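# Mount and tighten centrifuge rotor unless past use-by

## Task

The date is 11 July 2030. Read the use-by date on the card on the centrifuge. If the rotor is still in date, lower it fully onto the centrifuge drive, then thread the knob onto the top of the shaft and turn it down against the rotor until it is firmly tight. If the date has passed, do not mount the rotor: leave it where it is and place the HOLD block on top of it. In either case the rotor must never be dropped.

## Robot and tools

Robot: two arms, left_arm and right_arm, each with a two-finger parallel gripper (85 mm fully open). In the scene frame the origin sits at table-top height midway between the nominal bases, +z is up, +x points out over the table, and left_arm is on the +y side (this is not the image side). Calibrated bases: left_arm at (+0.030, +0.455, 0) m, right_arm at (+0.029, -0.641, 0) m, both rotated almost not at all. Every hand pose, velocity and target is given in that arm's own base frame. Fixed cameras and the table use the scene frame.

Gripper frame: fingers point along its +z and close along its y. end_effector_position is the point between the pads when closed. Closed fingertips extend about 19 mm past it, open ones about 6 mm. A camera block sticks out roughly 10 cm toward the gripper's +x.

Row layout: every commanded row has 20 numbers. The first 10 are left_arm: x, y, z (metres, absolute position in left base frame), qw, qx, qy, qz (absolute orientation, w first), gripper position, force_limit, speed. The next 10 are the same for right_arm. Gripper position runs from +1 (fully open) to -1 (close until blocked), and the pads touch near -0.8. force_limit and speed are in [-1, 1]. Speed -1 closes at about 20 mm/s, 0 at about 85 and +1 at about 150. Slow closes give gentler grips (roughly 30 to 100 N per pad). Fast closes from well open give 120 to 245 N. To hold an arm still, resend its last reported pose and its last gripper numbers. A 0 is a real command, not a blank. A new force_limit or speed only takes effect when the position number changes by at least 0.01.

execute_actions(actions, cameras): actions is a list of up to 15-row tables. Each row is one 1/30 s step, and a short table repeats its last row. Each arm's target must lie within 0.6 m of its current gripper position along every gripper axis, or the action is refused. cameras is a list of names, ["all"] or []. An empty actions list returns images.

move(target, speed, blend, blocking, cameras): sends each gripper on a straight path to absolute poses. target is one 20-number row or a list of up to 15 rows, all sharing a 10 s cap. speed is in m/s, from 0.002 to 3.2, default 0.25, and rotation is capped at twice that in rad/s. blend is a corner radius in metres, with 0 meaning stop at each waypoint. blocking=false returns after about 0.5 s, and a new move then replaces the running one. Gripper numbers for later waypoints are applied only once everything is at rest there. The result adds a move: line with the ending (done, off_target, moving, held, fault) and limits (paced = pose clipped, held = steps withheld). Paths ignore obstacles and the other arm, and they overshoot more at high speed. Do not route a path near an arm's own base; go around it.

wait(seconds 0-10, cameras) lets time pass while commands stay as they are. stop(cameras) brakes a running move, but the fingers keep moving. zoom_image(camera, region [x0,y0,x1,y1], at most 504 px per side) enlarges part of the latest image. Use it to read the card's date. Cameras: cam_head_left, cam_head_right, cam_low, cam_left_wrist, cam_right_wrist, each 672x504. read_manual returns licence texts only. finished_scene ends the scene for good.

Result lines: each arm's end_effector_position, quat, velocities, Joint positions and torques, Hand target (where the arm is actually being sent), Tool commands, and gripper position_measured in counts. On that scale 3 is open, 78 is about 60 mm, 130 about 40 mm, 180 about 20 mm and 230 is pads touching. object_status: 0 moving, 1 blocked while opening, 2 blocked while closing (a grip), 3 reached the commanded position. Confirm a grip by reading 2. The orientation command is clipped to 32 degrees from the current orientation on each step, so large turns take several actions. Screwing the knob means repeated regrasp-and-twist cycles about the shaft axis.

Avoid: dropping the rotor or knob, or letting anything leave the table. Do not hit the centrifuge hard. A net force of about 150 N or joint overload triggers a 10 s fault stop, and stiff arms fault even a little past a firm contact, so approach slowly and aim only slightly past a contact. Avoid arm-to-arm contact, including gripping the other gripper's fingers. Also avoid long stretched holds, which overheat the motors and cause a 30-60 s stop, and hard grips on parts still resting on something. Loose objects may be nudged occasionally. The final state must persist once the robot lets go.

Each tool is called as name(argument=value, ...), one argument or row to a line, values as JSON.

## Session

execute_actions(
  actions=[],
)

Scene clock: 0.00 s.
left_arm: end_effector_position=(+0.5409, -0.7983, +0.3455) position_measured=3 object_status=3 end_effector_quat_wxyz=(-0.071, +0.986, +0.106, +0.104) | right_arm: end_effector_position=(+0.5396, +0.0588, +0.3981) position_measured=3 object_status=3 end_effector_quat_wxyz=(-0.136, +0.769, +0.514, +0.355)
Joint positions: left_arm=[1.912 -1.095 1.297 -1.68 -1.336 1.687] | right_arm=[2.493 -2.023 2.283 -1.799 -0.792 1.302]
Joint velocities: within noise
Joint torques (N m): no reading
Hand target: left_arm +0.5409, -0.7983, +0.3455; -0.071, +0.986, +0.106, +0.104 | right_arm +0.5396, +0.0588, +0.3981; -0.136, +0.769, +0.514, +0.355
Tool commands: left_gripper/position=+1.0 left_gripper/force_limit=+1.0 left_gripper/speed=+1.0 right_gripper/position=+1.0 right_gripper/force_limit=+1.0 right_gripper/speed=+1.0

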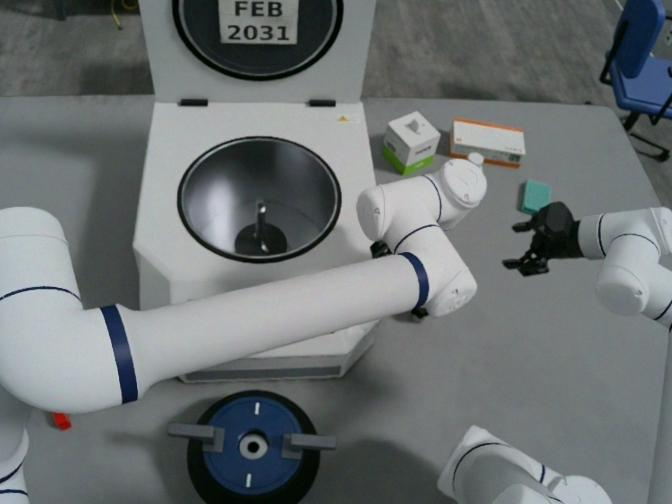

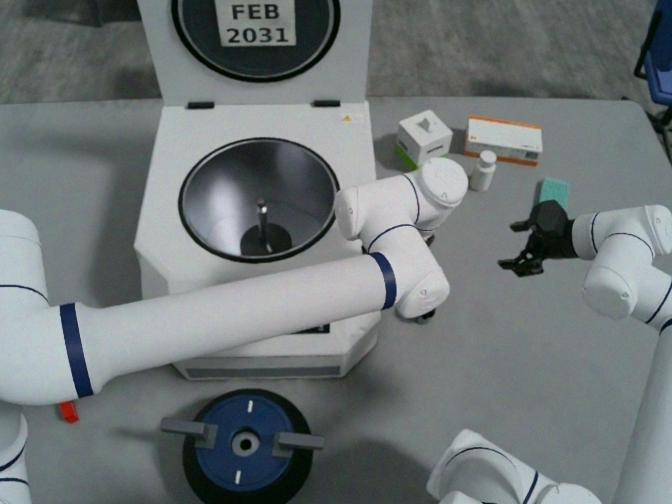

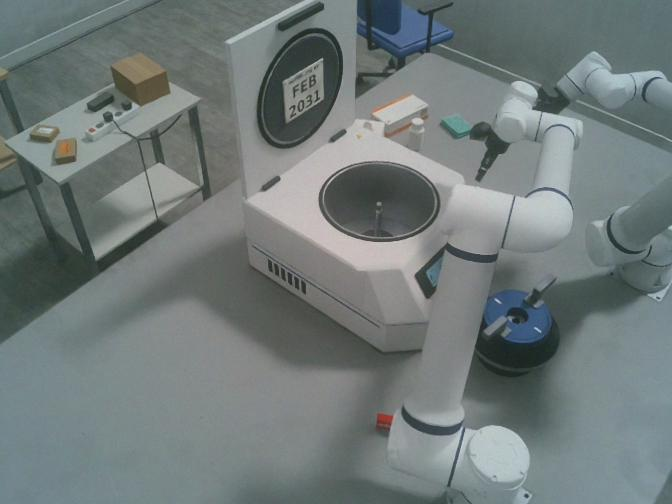

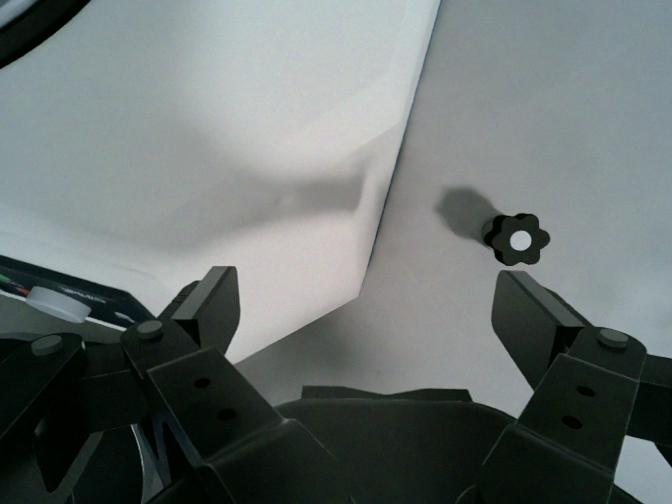

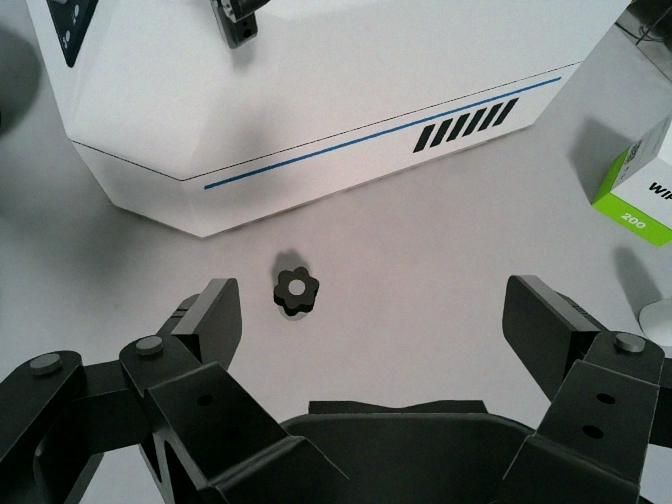

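zoom_image(
  camera="cam_low",
  region=[250, 40, 350, 140],
)

zoom_image(
  camera="cam_head_left",
  region=[150, 360, 350, 504],
)

zoom_image(
  camera="cam_head_left",
  region=[160, 110, 360, 280],
)

zoom_image(
  camera="cam_low",
  region=[440, 240, 600, 400],
)

zoom_image(
  camera="cam_right_wrist",
  region=[230, 230, 370, 340],
)

zoom_image(
  camera="cam_head_right",
  region=[150, 370, 350, 504],
)

zoom_image(
  camera="cam_head_right",
  region=[160, 110, 360, 280],
)

zoom_image(
  camera="cam_low",
  region=[300, 150, 460, 260],
)

Scaled by 5.040.

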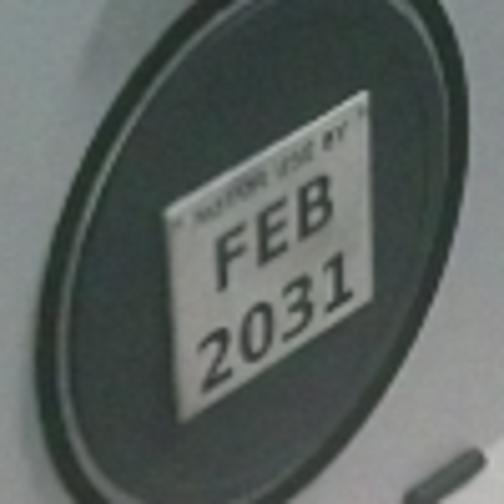

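Scaled by 2.520.

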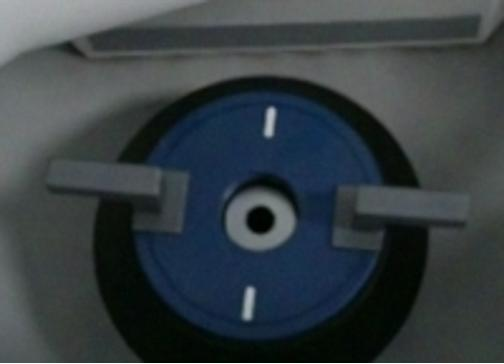

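Scaled by 2.520.

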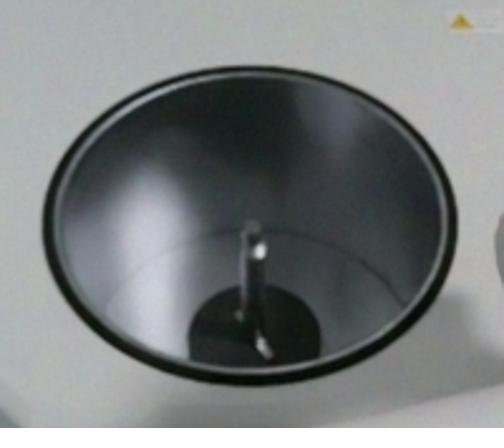

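Scaled by 3.150.

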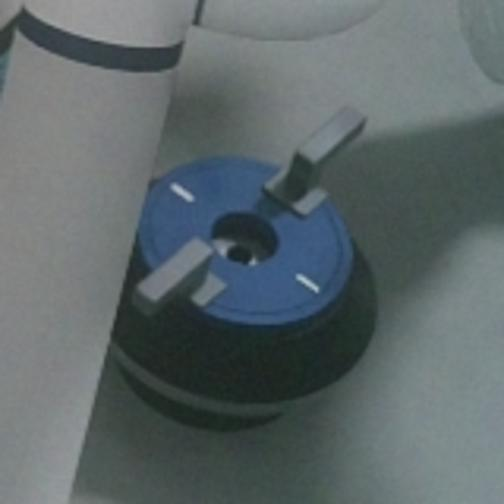

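Scaled by 3.600.

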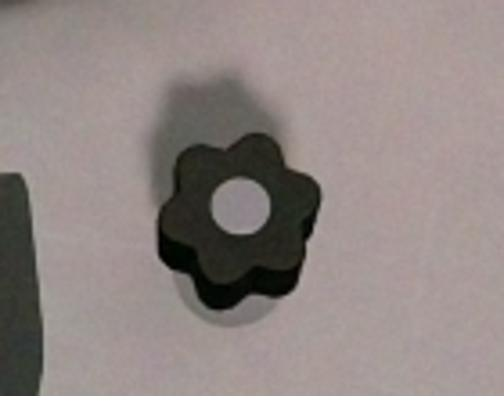

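Scaled by 2.520.

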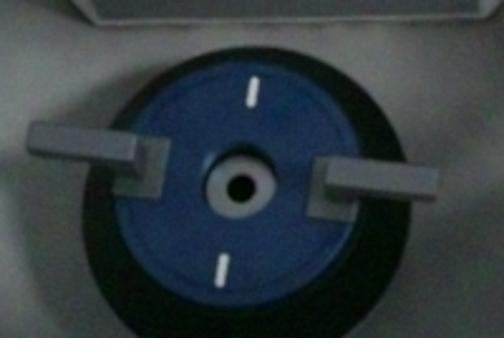

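Scaled by 2.520.

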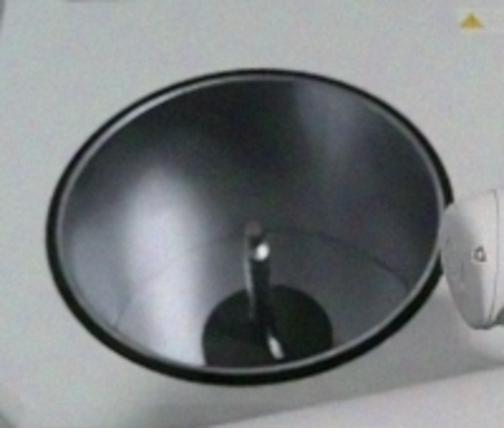

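Scaled by 3.150.

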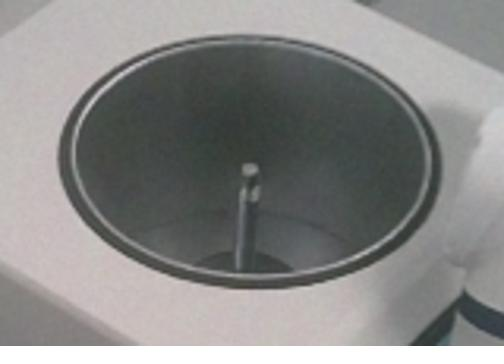

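move(
  target=[
    [0.45,-0.65,0.45,0,0.97,0.243,0,1,1,1,0.5396,0.0588,0.3981,-0.136,0.769,0.514,0.355,1,1,1],
    [0.237,-0.356,0.40,0,0.762,0.648,0,1,1,1,0.5396,0.0588,0.3981,-0.136,0.769,0.514,0.355,1,1,1],
  ],
  blend=[0.08,0],
  speed=0.4,
  cameras=["all"],
)

Scene clock: 5.60 s.
left_arm: end_effector_position=(+0.2370, -0.3560, +0.4000) position_measured=3 object_status=3 end_effector_quat_wxyz=(+0.000, +0.762, +0.648, +0.000) | right_arm: end_effector_position=(+0.5396, +0.0588, +0.3981) position_measured=3 object_status=3 end_effector_quat_wxyz=(-0.136, +0.769, +0.514, +0.355)
Joint positions: left_arm=[1.73 -2.075 2.17 -1.665 -1.571 0.321] | right_arm=[2.493 -2.023 2.283 -1.799 -0.791 1.302]
Joint torques (N m): left_arm=[-15.66 -34.47 -44.86 -1.31 1.52 -2.11] | right_arm=[-9.76 -14.64 -36.48 -3.7 3.57 3.26]
Hand target: left_arm +0.2370, -0.3560, +0.4000; +0.000, +0.762, +0.648, +0.000 | right_arm +0.5396, +0.0588, +0.3981; -0.136, +0.769, +0.514, +0.355
Off the commanded pose: left_arm 0.000 m, 0 deg | right_arm 0.000 m, 0 deg.
move: done
camera_calibration:
cam_left_wrist: T_world_to_cam=[[0.987401, -0.157101, -0.0189322, -0.270454], [-0.141322, -0.929337, 0.341117, -0.417216], [-0.0711842, -0.334143, -0.93983, 0.399436], [0, 0, 0, 1]] pos_world=[0.236518, -0.296754, 0.512601]
cam_right_wrist: T_world_to_cam=[[0.883693, -0.44407, 0.147948, -0.499722], [-0.35273, -0.839575, -0.413153, 0.425668], [0.307682, 0.312914, -0.898564, 0.299656], [0, 0, 0, 1]] pos_world=[0.499548, 0.0417024, 0.519059]

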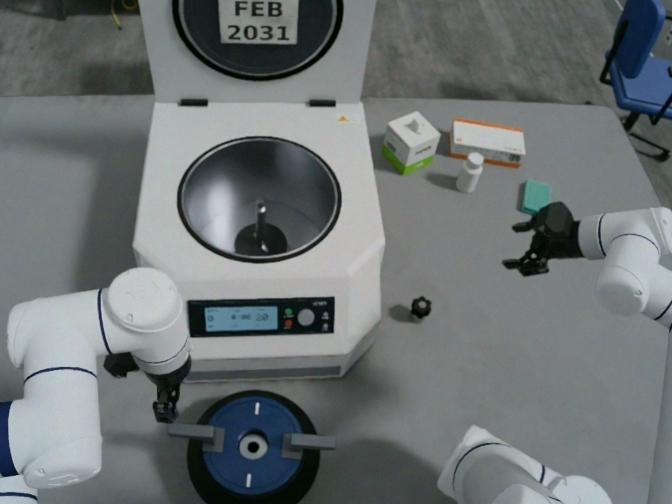

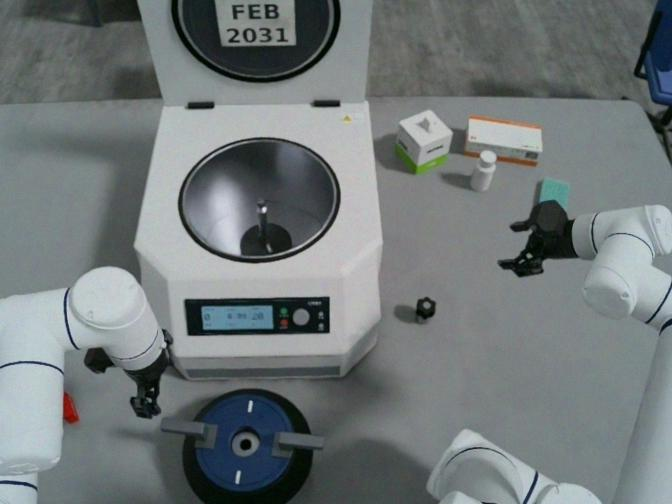

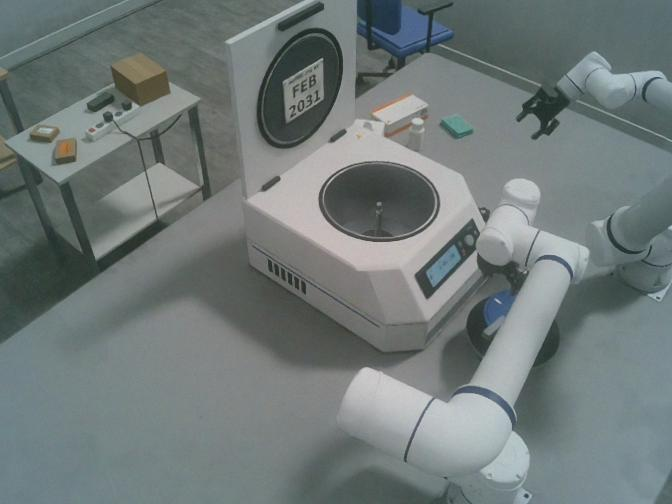

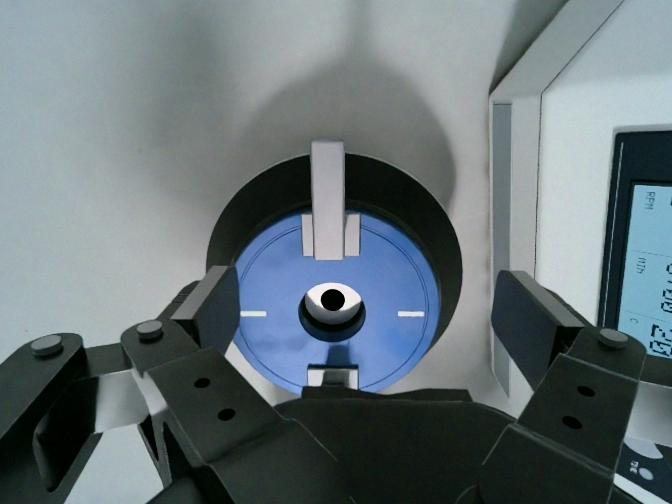

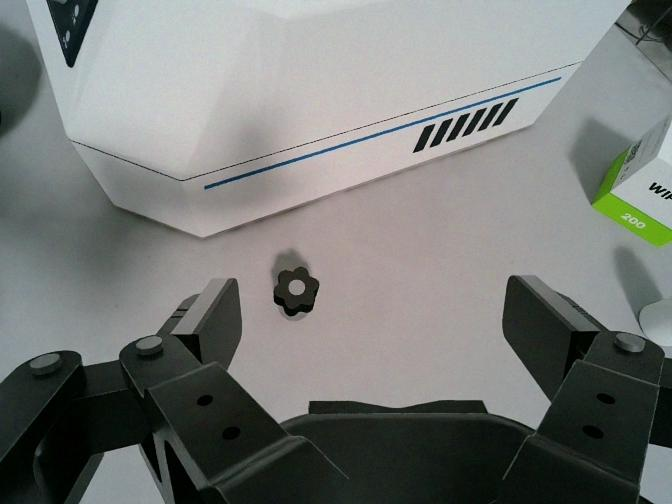

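move(
  target=[0.237,-0.356,0.30,0,0.762,0.648,0,1,1,1,0.211,0.495,0.38,0,0.652,-0.758,0,1,1,1],
  speed=0.4,
  cameras=["all"],
)

Scene clock: 10.63 s.
left_arm: end_effector_position=(+0.2370, -0.3560, +0.3000) position_measured=3 object_status=3 end_effector_quat_wxyz=(+0.000, +0.762, +0.648, +0.000) | right_arm: end_effector_position=(+0.2110, +0.4950, +0.3800) position_measured=3 object_status=3 end_effector_quat_wxyz=(+0.000, -0.652, +0.758, +0.000)
Joint positions: left_arm=[1.73 -2.035 2.329 -1.864 -1.571 0.321] | right_arm=[3.973 -1.845 2.07 -1.796 -1.571 5.694]
Joint torques (N m): left_arm=[-10.66 8.89 -43.57 -9.67 1.45 -0.83] | right_arm=[12.88 -5.46 -52.24 -0.89 2.44 3.04]
Hand target: left_arm +0.2370, -0.3560, +0.3000; +0.000, +0.762, +0.648, +0.000 | right_arm +0.2110, +0.4950, +0.3800; +0.000, -0.652, +0.758, +0.000
Off the commanded pose: left_arm 0.000 m, 0 deg | right_arm 0.000 m, 0 deg.
move: done
camera_calibration:
cam_left_wrist: T_world_to_cam=[[0.987422, -0.156976, -0.0188742, -0.272225], [-0.141225, -0.929357, 0.341102, -0.383049], [-0.0710855, -0.334146, -0.939837, 0.305457], [0, 0, 0, 1]] pos_world=[0.236418, -0.296655, 0.412601]
cam_right_wrist: T_world_to_cam=[[-0.986817, 0.161834, 0.00121561, 0.137553], [0.153079, 0.930943, 0.33153, -0.597638], [0.0525209, 0.327345, -0.943444, 0.311727], [0, 0, 0, 1]] pos_world=[0.210853, 0.432064, 0.492064]

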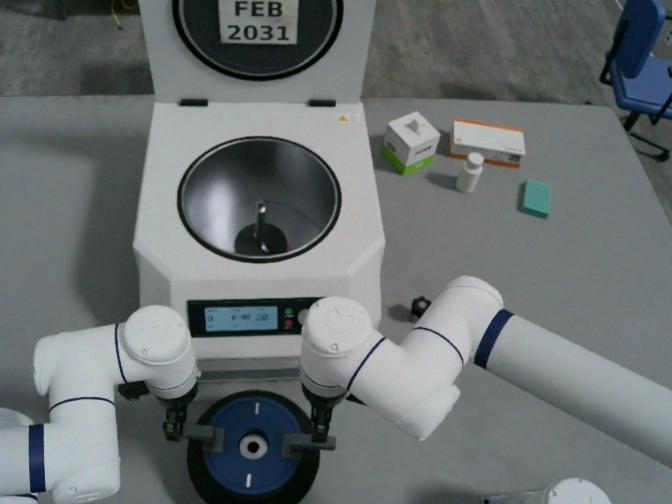

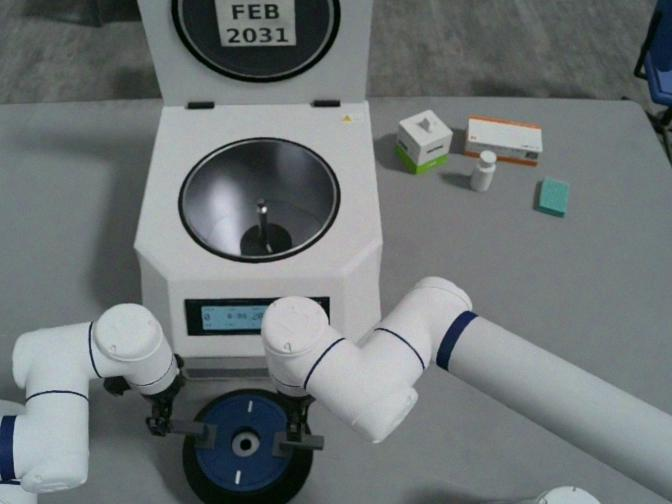

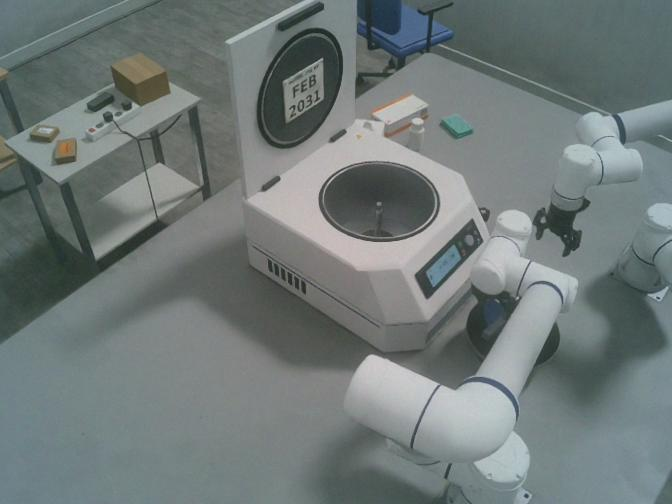

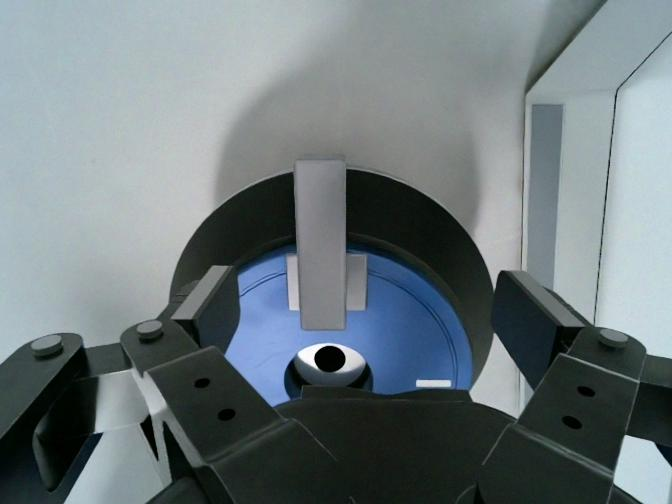

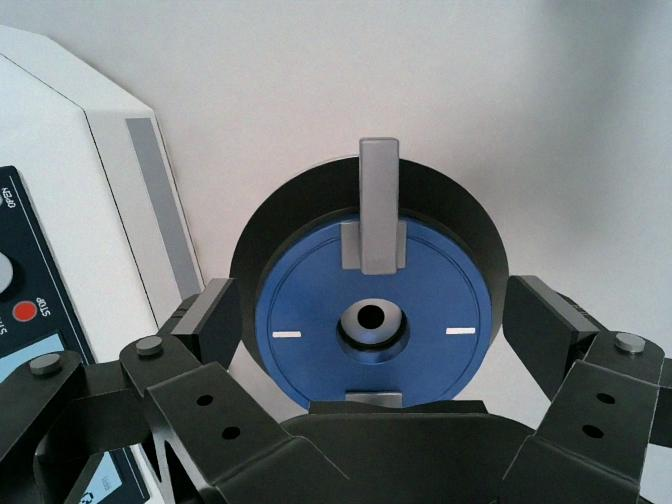

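zoom_image(
  camera="cam_left_wrist",
  region=[200, 120, 500, 400],
)

zoom_image(
  camera="cam_right_wrist",
  region=[220, 120, 520, 420],
)

Scaled by 1.680.

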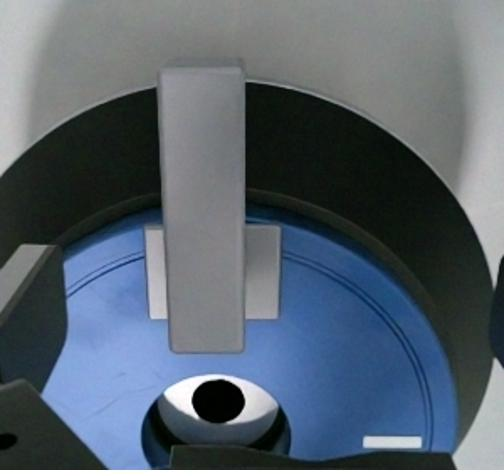

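Scaled by 1.680.

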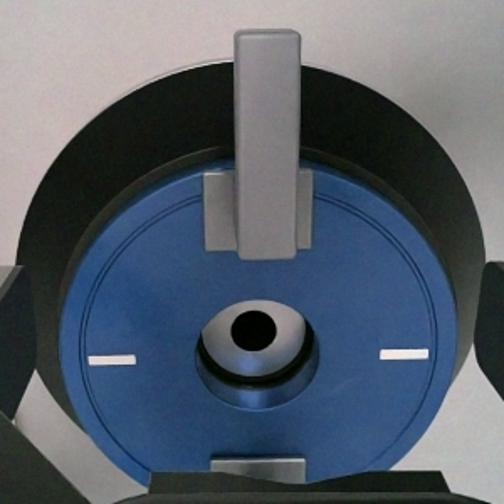

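move(
  target=[0.2225,-0.3455,0.25,0,0.762,0.648,0,1,1,1,0.1963,0.489,0.28,0,0.652,-0.758,0,1,1,1],
  speed=0.2,
  cameras=["all"],
)

zoom_image(
  camera="cam_left_wrist",
  region=[200, 120, 500, 420],
)

zoom_image(
  camera="cam_right_wrist",
  region=[220, 120, 520, 420],
)

zoom_image(
  camera="cam_low",
  region=[420, 200, 620, 400],
)

Scene clock: 13.03 s.
left_arm: end_effector_position=(+0.2225, -0.3455, +0.2500) position_measured=3 object_status=3 end_effector_quat_wxyz=(+0.000, +0.762, +0.648, +0.000) | right_arm: end_effector_position=(+0.1963, +0.4890, +0.2801) position_measured=3 object_status=3 end_effector_quat_wxyz=(+0.000, -0.652, +0.758, +0.000)
Joint positions: left_arm=[1.696 -2.037 2.422 -1.956 -1.571 0.287] | right_arm=[3.987 -1.805 2.226 -1.992 -1.571 5.708]
Joint torques (N m): left_arm=[-15.41 10.46 -42.56 -9.92 1.51 -1.92] | right_arm=[13.76 -8.54 -35.15 -4.43 0.45 3.3]
Hand target: left_arm +0.2225, -0.3455, +0.2500; +0.000, +0.762, +0.648, +0.000 | right_arm +0.1963, +0.4890, +0.2800; +0.000, -0.652, +0.758, +0.000
Off the commanded pose: left_arm 0.000 m, 0 deg | right_arm 0.000 m, 0 deg.
move: done
camera_calibration:
cam_left_wrist: T_world_to_cam=[[0.987415, -0.157009, -0.0189667, -0.257177], [-0.141225, -0.929353, 0.341115, -0.358287], [-0.0711851, -0.334144, -0.93983, 0.260964], [0, 0, 0, 1]] pos_world=[0.221918, -0.286154, 0.362601]
cam_right_wrist: T_world_to_cam=[[-0.986785, 0.162033, 0.00128551, 0.12402], [0.15329, 0.930908, 0.331532, -0.556709], [0.0525224, 0.327348, -0.943443, 0.220211], [0, 0, 0, 1]] pos_world=[0.196153, 0.426064, 0.392164]

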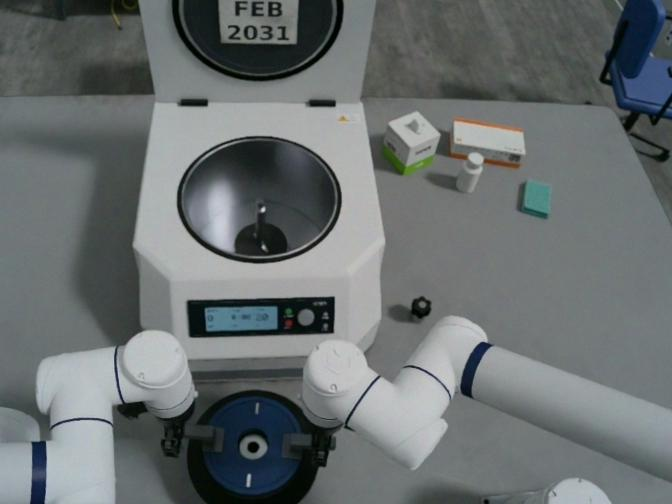

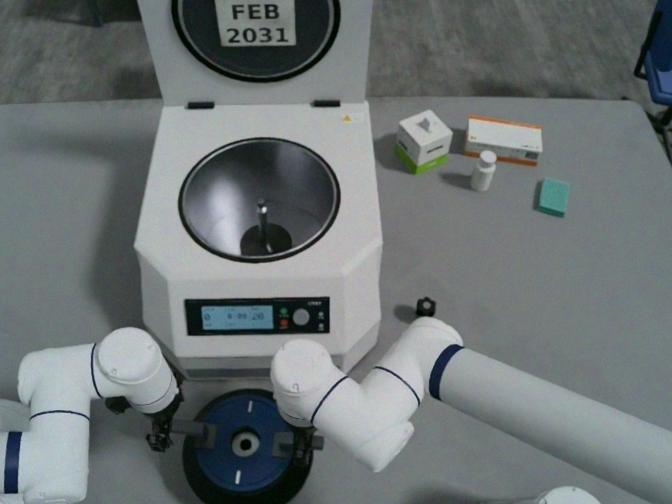

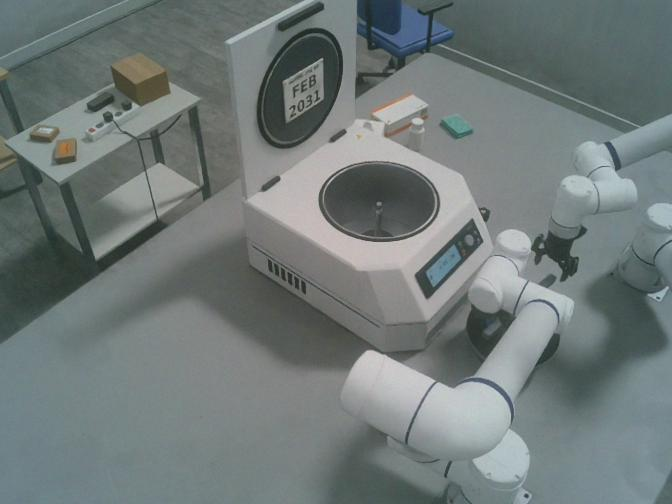

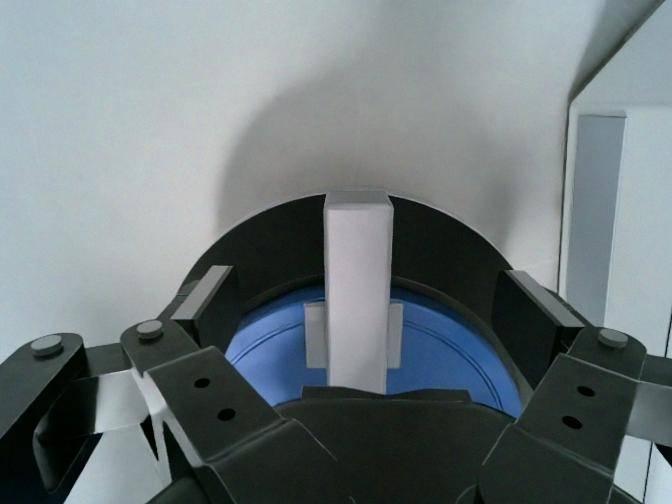

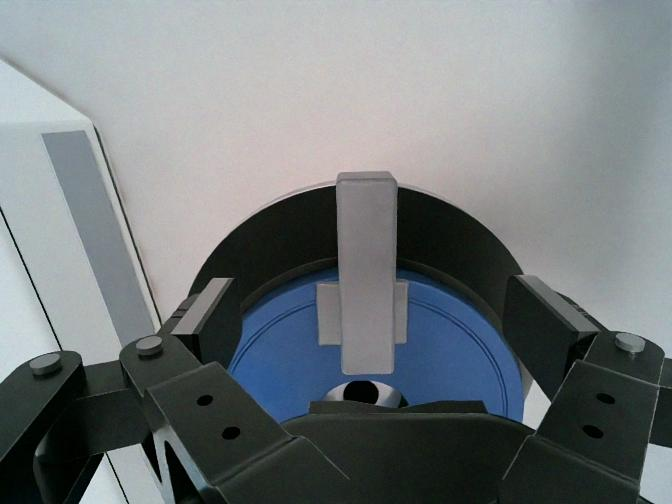

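Scaled by 1.680.

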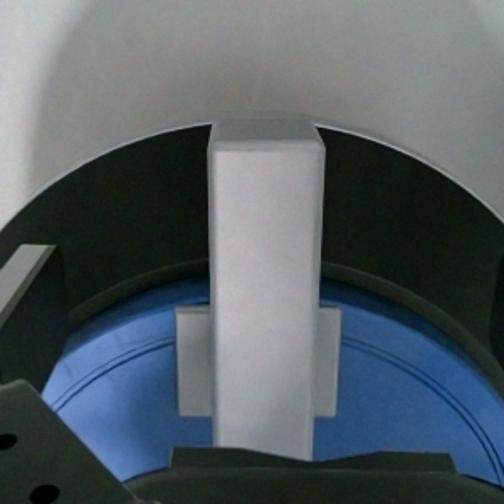

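Scaled by 1.680.

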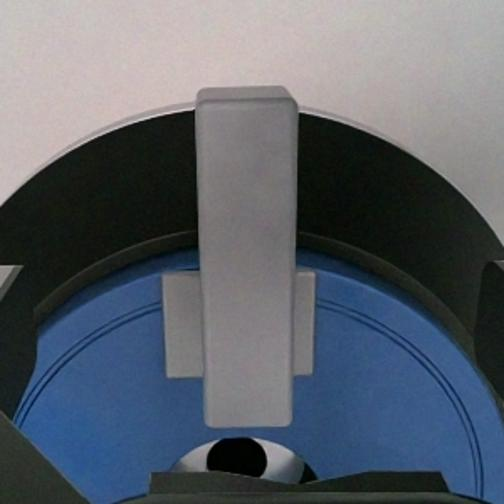

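Scaled by 2.520.

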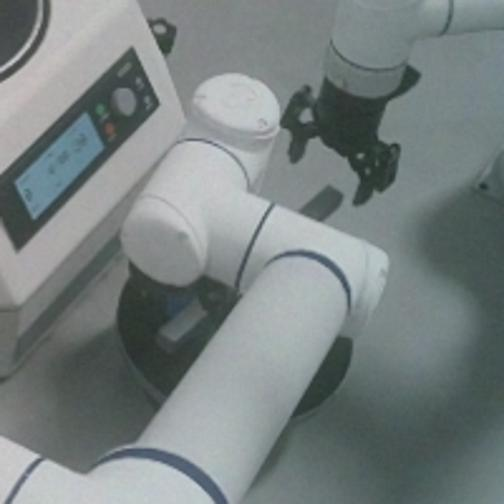

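move(
  target=[
    [0.2199,-0.3532,0.25,0,0.756,0.655,0,1,1,1,0.1922,0.4897,0.25,0,0.659,-0.752,0,1,1,1],
    [0.2199,-0.3532,0.213,0,0.756,0.655,0,1,1,1,0.1922,0.4897,0.213,0,0.659,-0.752,0,1,1,1],
  ],
  speed=[0.15,0.06],
  cameras=["cam_head_right","cam_left_wrist","cam_right_wrist"],
)

Scene clock: 15.77 s.
left_arm: end_effector_position=(+0.2199, -0.3532, +0.2131) position_measured=3 object_status=3 end_effector_quat_wxyz=(+0.000, +0.756, +0.655, +0.000) | right_arm: end_effector_position=(+0.1922, +0.4897, +0.2131) position_measured=3 object_status=3 end_effector_quat_wxyz=(+0.000, -0.659, +0.752, +0.000)
Joint positions: left_arm=[1.687 -1.985 2.468 -2.054 -1.571 0.259] | right_arm=[3.994 -1.74 2.31 -2.142 -1.571 5.697]
Joint torques (N m): left_arm=[6.1 5.73 -39.8 -9.87 1.5 2.52] | right_arm=[12.82 -9.66 -31.24 -3.86 -0.98 -2.11]
Hand target: left_arm +0.2199, -0.3532, +0.2130; +0.000, +0.756, +0.655, +0.000 | right_arm +0.1922, +0.4897, +0.2130; +0.000, -0.659, +0.752, +0.000
Off the commanded pose: left_arm 0.000 m, 0 deg | right_arm 0.000 m, 0 deg.
move: done
camera_calibration:
cam_left_wrist: T_world_to_cam=[[0.990145, -0.138764, -0.0188999, -0.250716], [-0.124076, -0.9318, 0.341108, -0.357863], [-0.0649443, -0.335402, -0.939834, 0.221709], [0, 0, 0, 1]] pos_world=[0.218242, -0.293885, 0.325701]
cam_right_wrist: T_world_to_cam=[[-0.989614, 0.143743, 0.00122859, 0.129456], [0.136018, 0.933602, 0.331491, -0.53249], [0.0465023, 0.328215, -0.943458, 0.157726], [0, 0, 0, 1]] pos_world=[0.193205, 0.426758, 0.325164]
Images, in order (width x height): cam_head_right 672x504, cam_left_wrist 672x504, cam_right_wrist 672x504.

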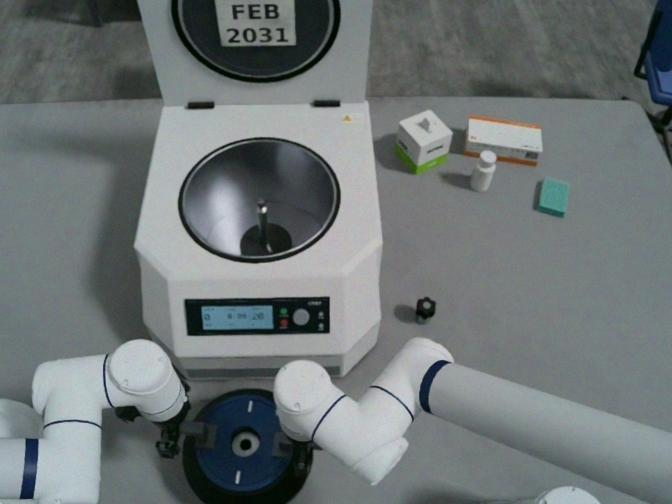

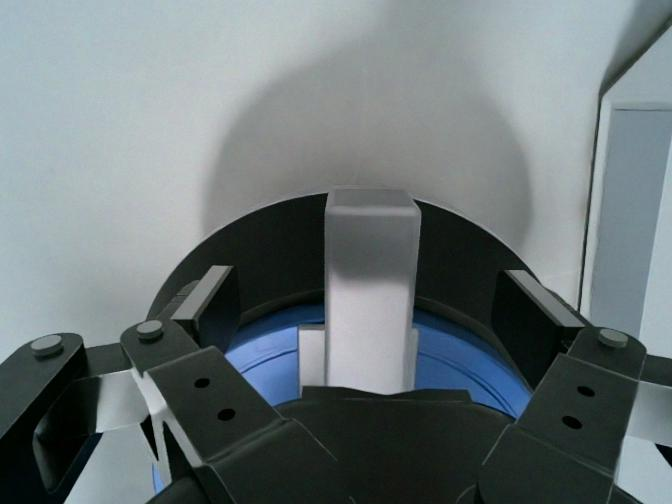

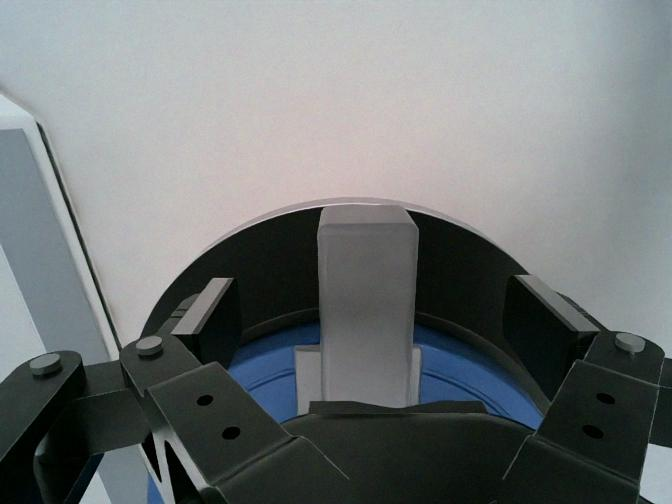

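move(
  target=[
    [0.2199,-0.3532,0.207,0,0.756,0.655,0,1,1,1,0.1922,0.4897,0.207,0,0.659,-0.752,0,1,1,1],
    [0.2199,-0.3532,0.207,0,0.756,0.655,0,-1,0,-1,0.1922,0.4897,0.207,0,0.659,-0.752,0,-1,0,-1],
  ],
  speed=0.05,
  cameras=["cam_left_wrist","cam_right_wrist"],
)

Scene clock: 20.30 s.
left_arm: end_effector_position=(+0.2199, -0.3532, +0.2070) position_measured=172 object_status=0 end_effector_quat_wxyz=(+0.000, +0.756, +0.655, +0.000) | right_arm: end_effector_position=(+0.1922, +0.4897, +0.2070) position_measured=172 object_status=0 end_effector_quat_wxyz=(+0.000, -0.659, +0.752, +0.000)
Joint positions: left_arm=[1.687 -1.977 2.476 -2.07 -1.571 0.259] | right_arm=[3.994 -1.732 2.317 -2.156 -1.571 5.697]
Joint torques (N m): left_arm=[12.9 7.1 -39.16 -7.99 -0.86 1.76] | right_arm=[8.13 -10.75 -31.78 0.69 1.94 2.47]
Hand target: left_arm +0.2199, -0.3532, +0.2070; +0.000, +0.756, +0.655, +0.000 | right_arm +0.1922, +0.4897, +0.2070; +0.000, -0.659, +0.752, +0.000
Off the commanded pose: left_arm 0.000 m, 0 deg | right_arm 0.000 m, 0 deg.
move: done
camera_calibration:
cam_left_wrist: T_world_to_cam=[[0.990145, -0.138764, -0.0188999, -0.250831], [-0.124076, -0.9318, 0.341108, -0.355782], [-0.0649443, -0.335402, -0.939834, 0.215976], [0, 0, 0, 1]] pos_world=[0.218242, -0.293885, 0.319601]
cam_right_wrist: T_world_to_cam=[[-0.989614, 0.143743, 0.00122859, 0.129463], [0.136018, 0.933602, 0.331491, -0.530468], [0.0465023, 0.328215, -0.943458, 0.151971], [0, 0, 0, 1]] pos_world=[0.193205, 0.426758, 0.319064]
Images, in order (width x height): cam_left_wrist 672x504, cam_right_wrist 672x504.

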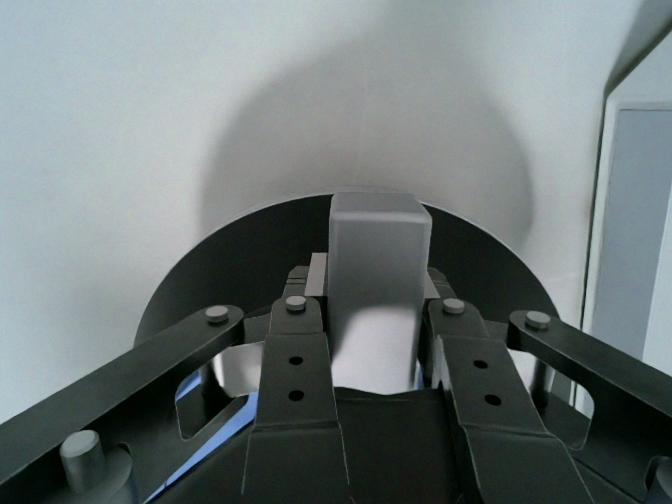

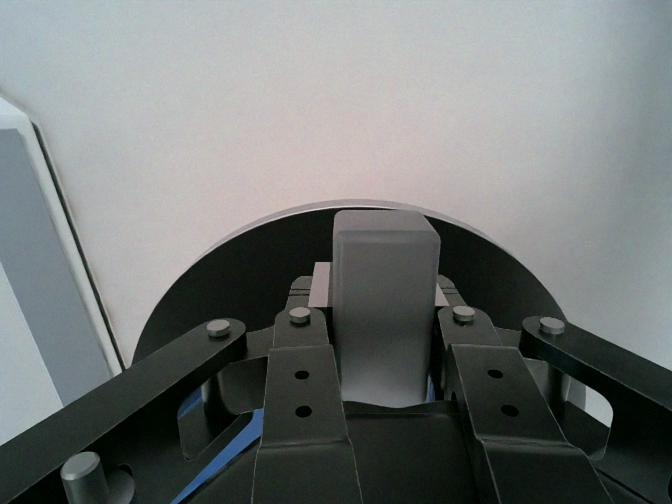

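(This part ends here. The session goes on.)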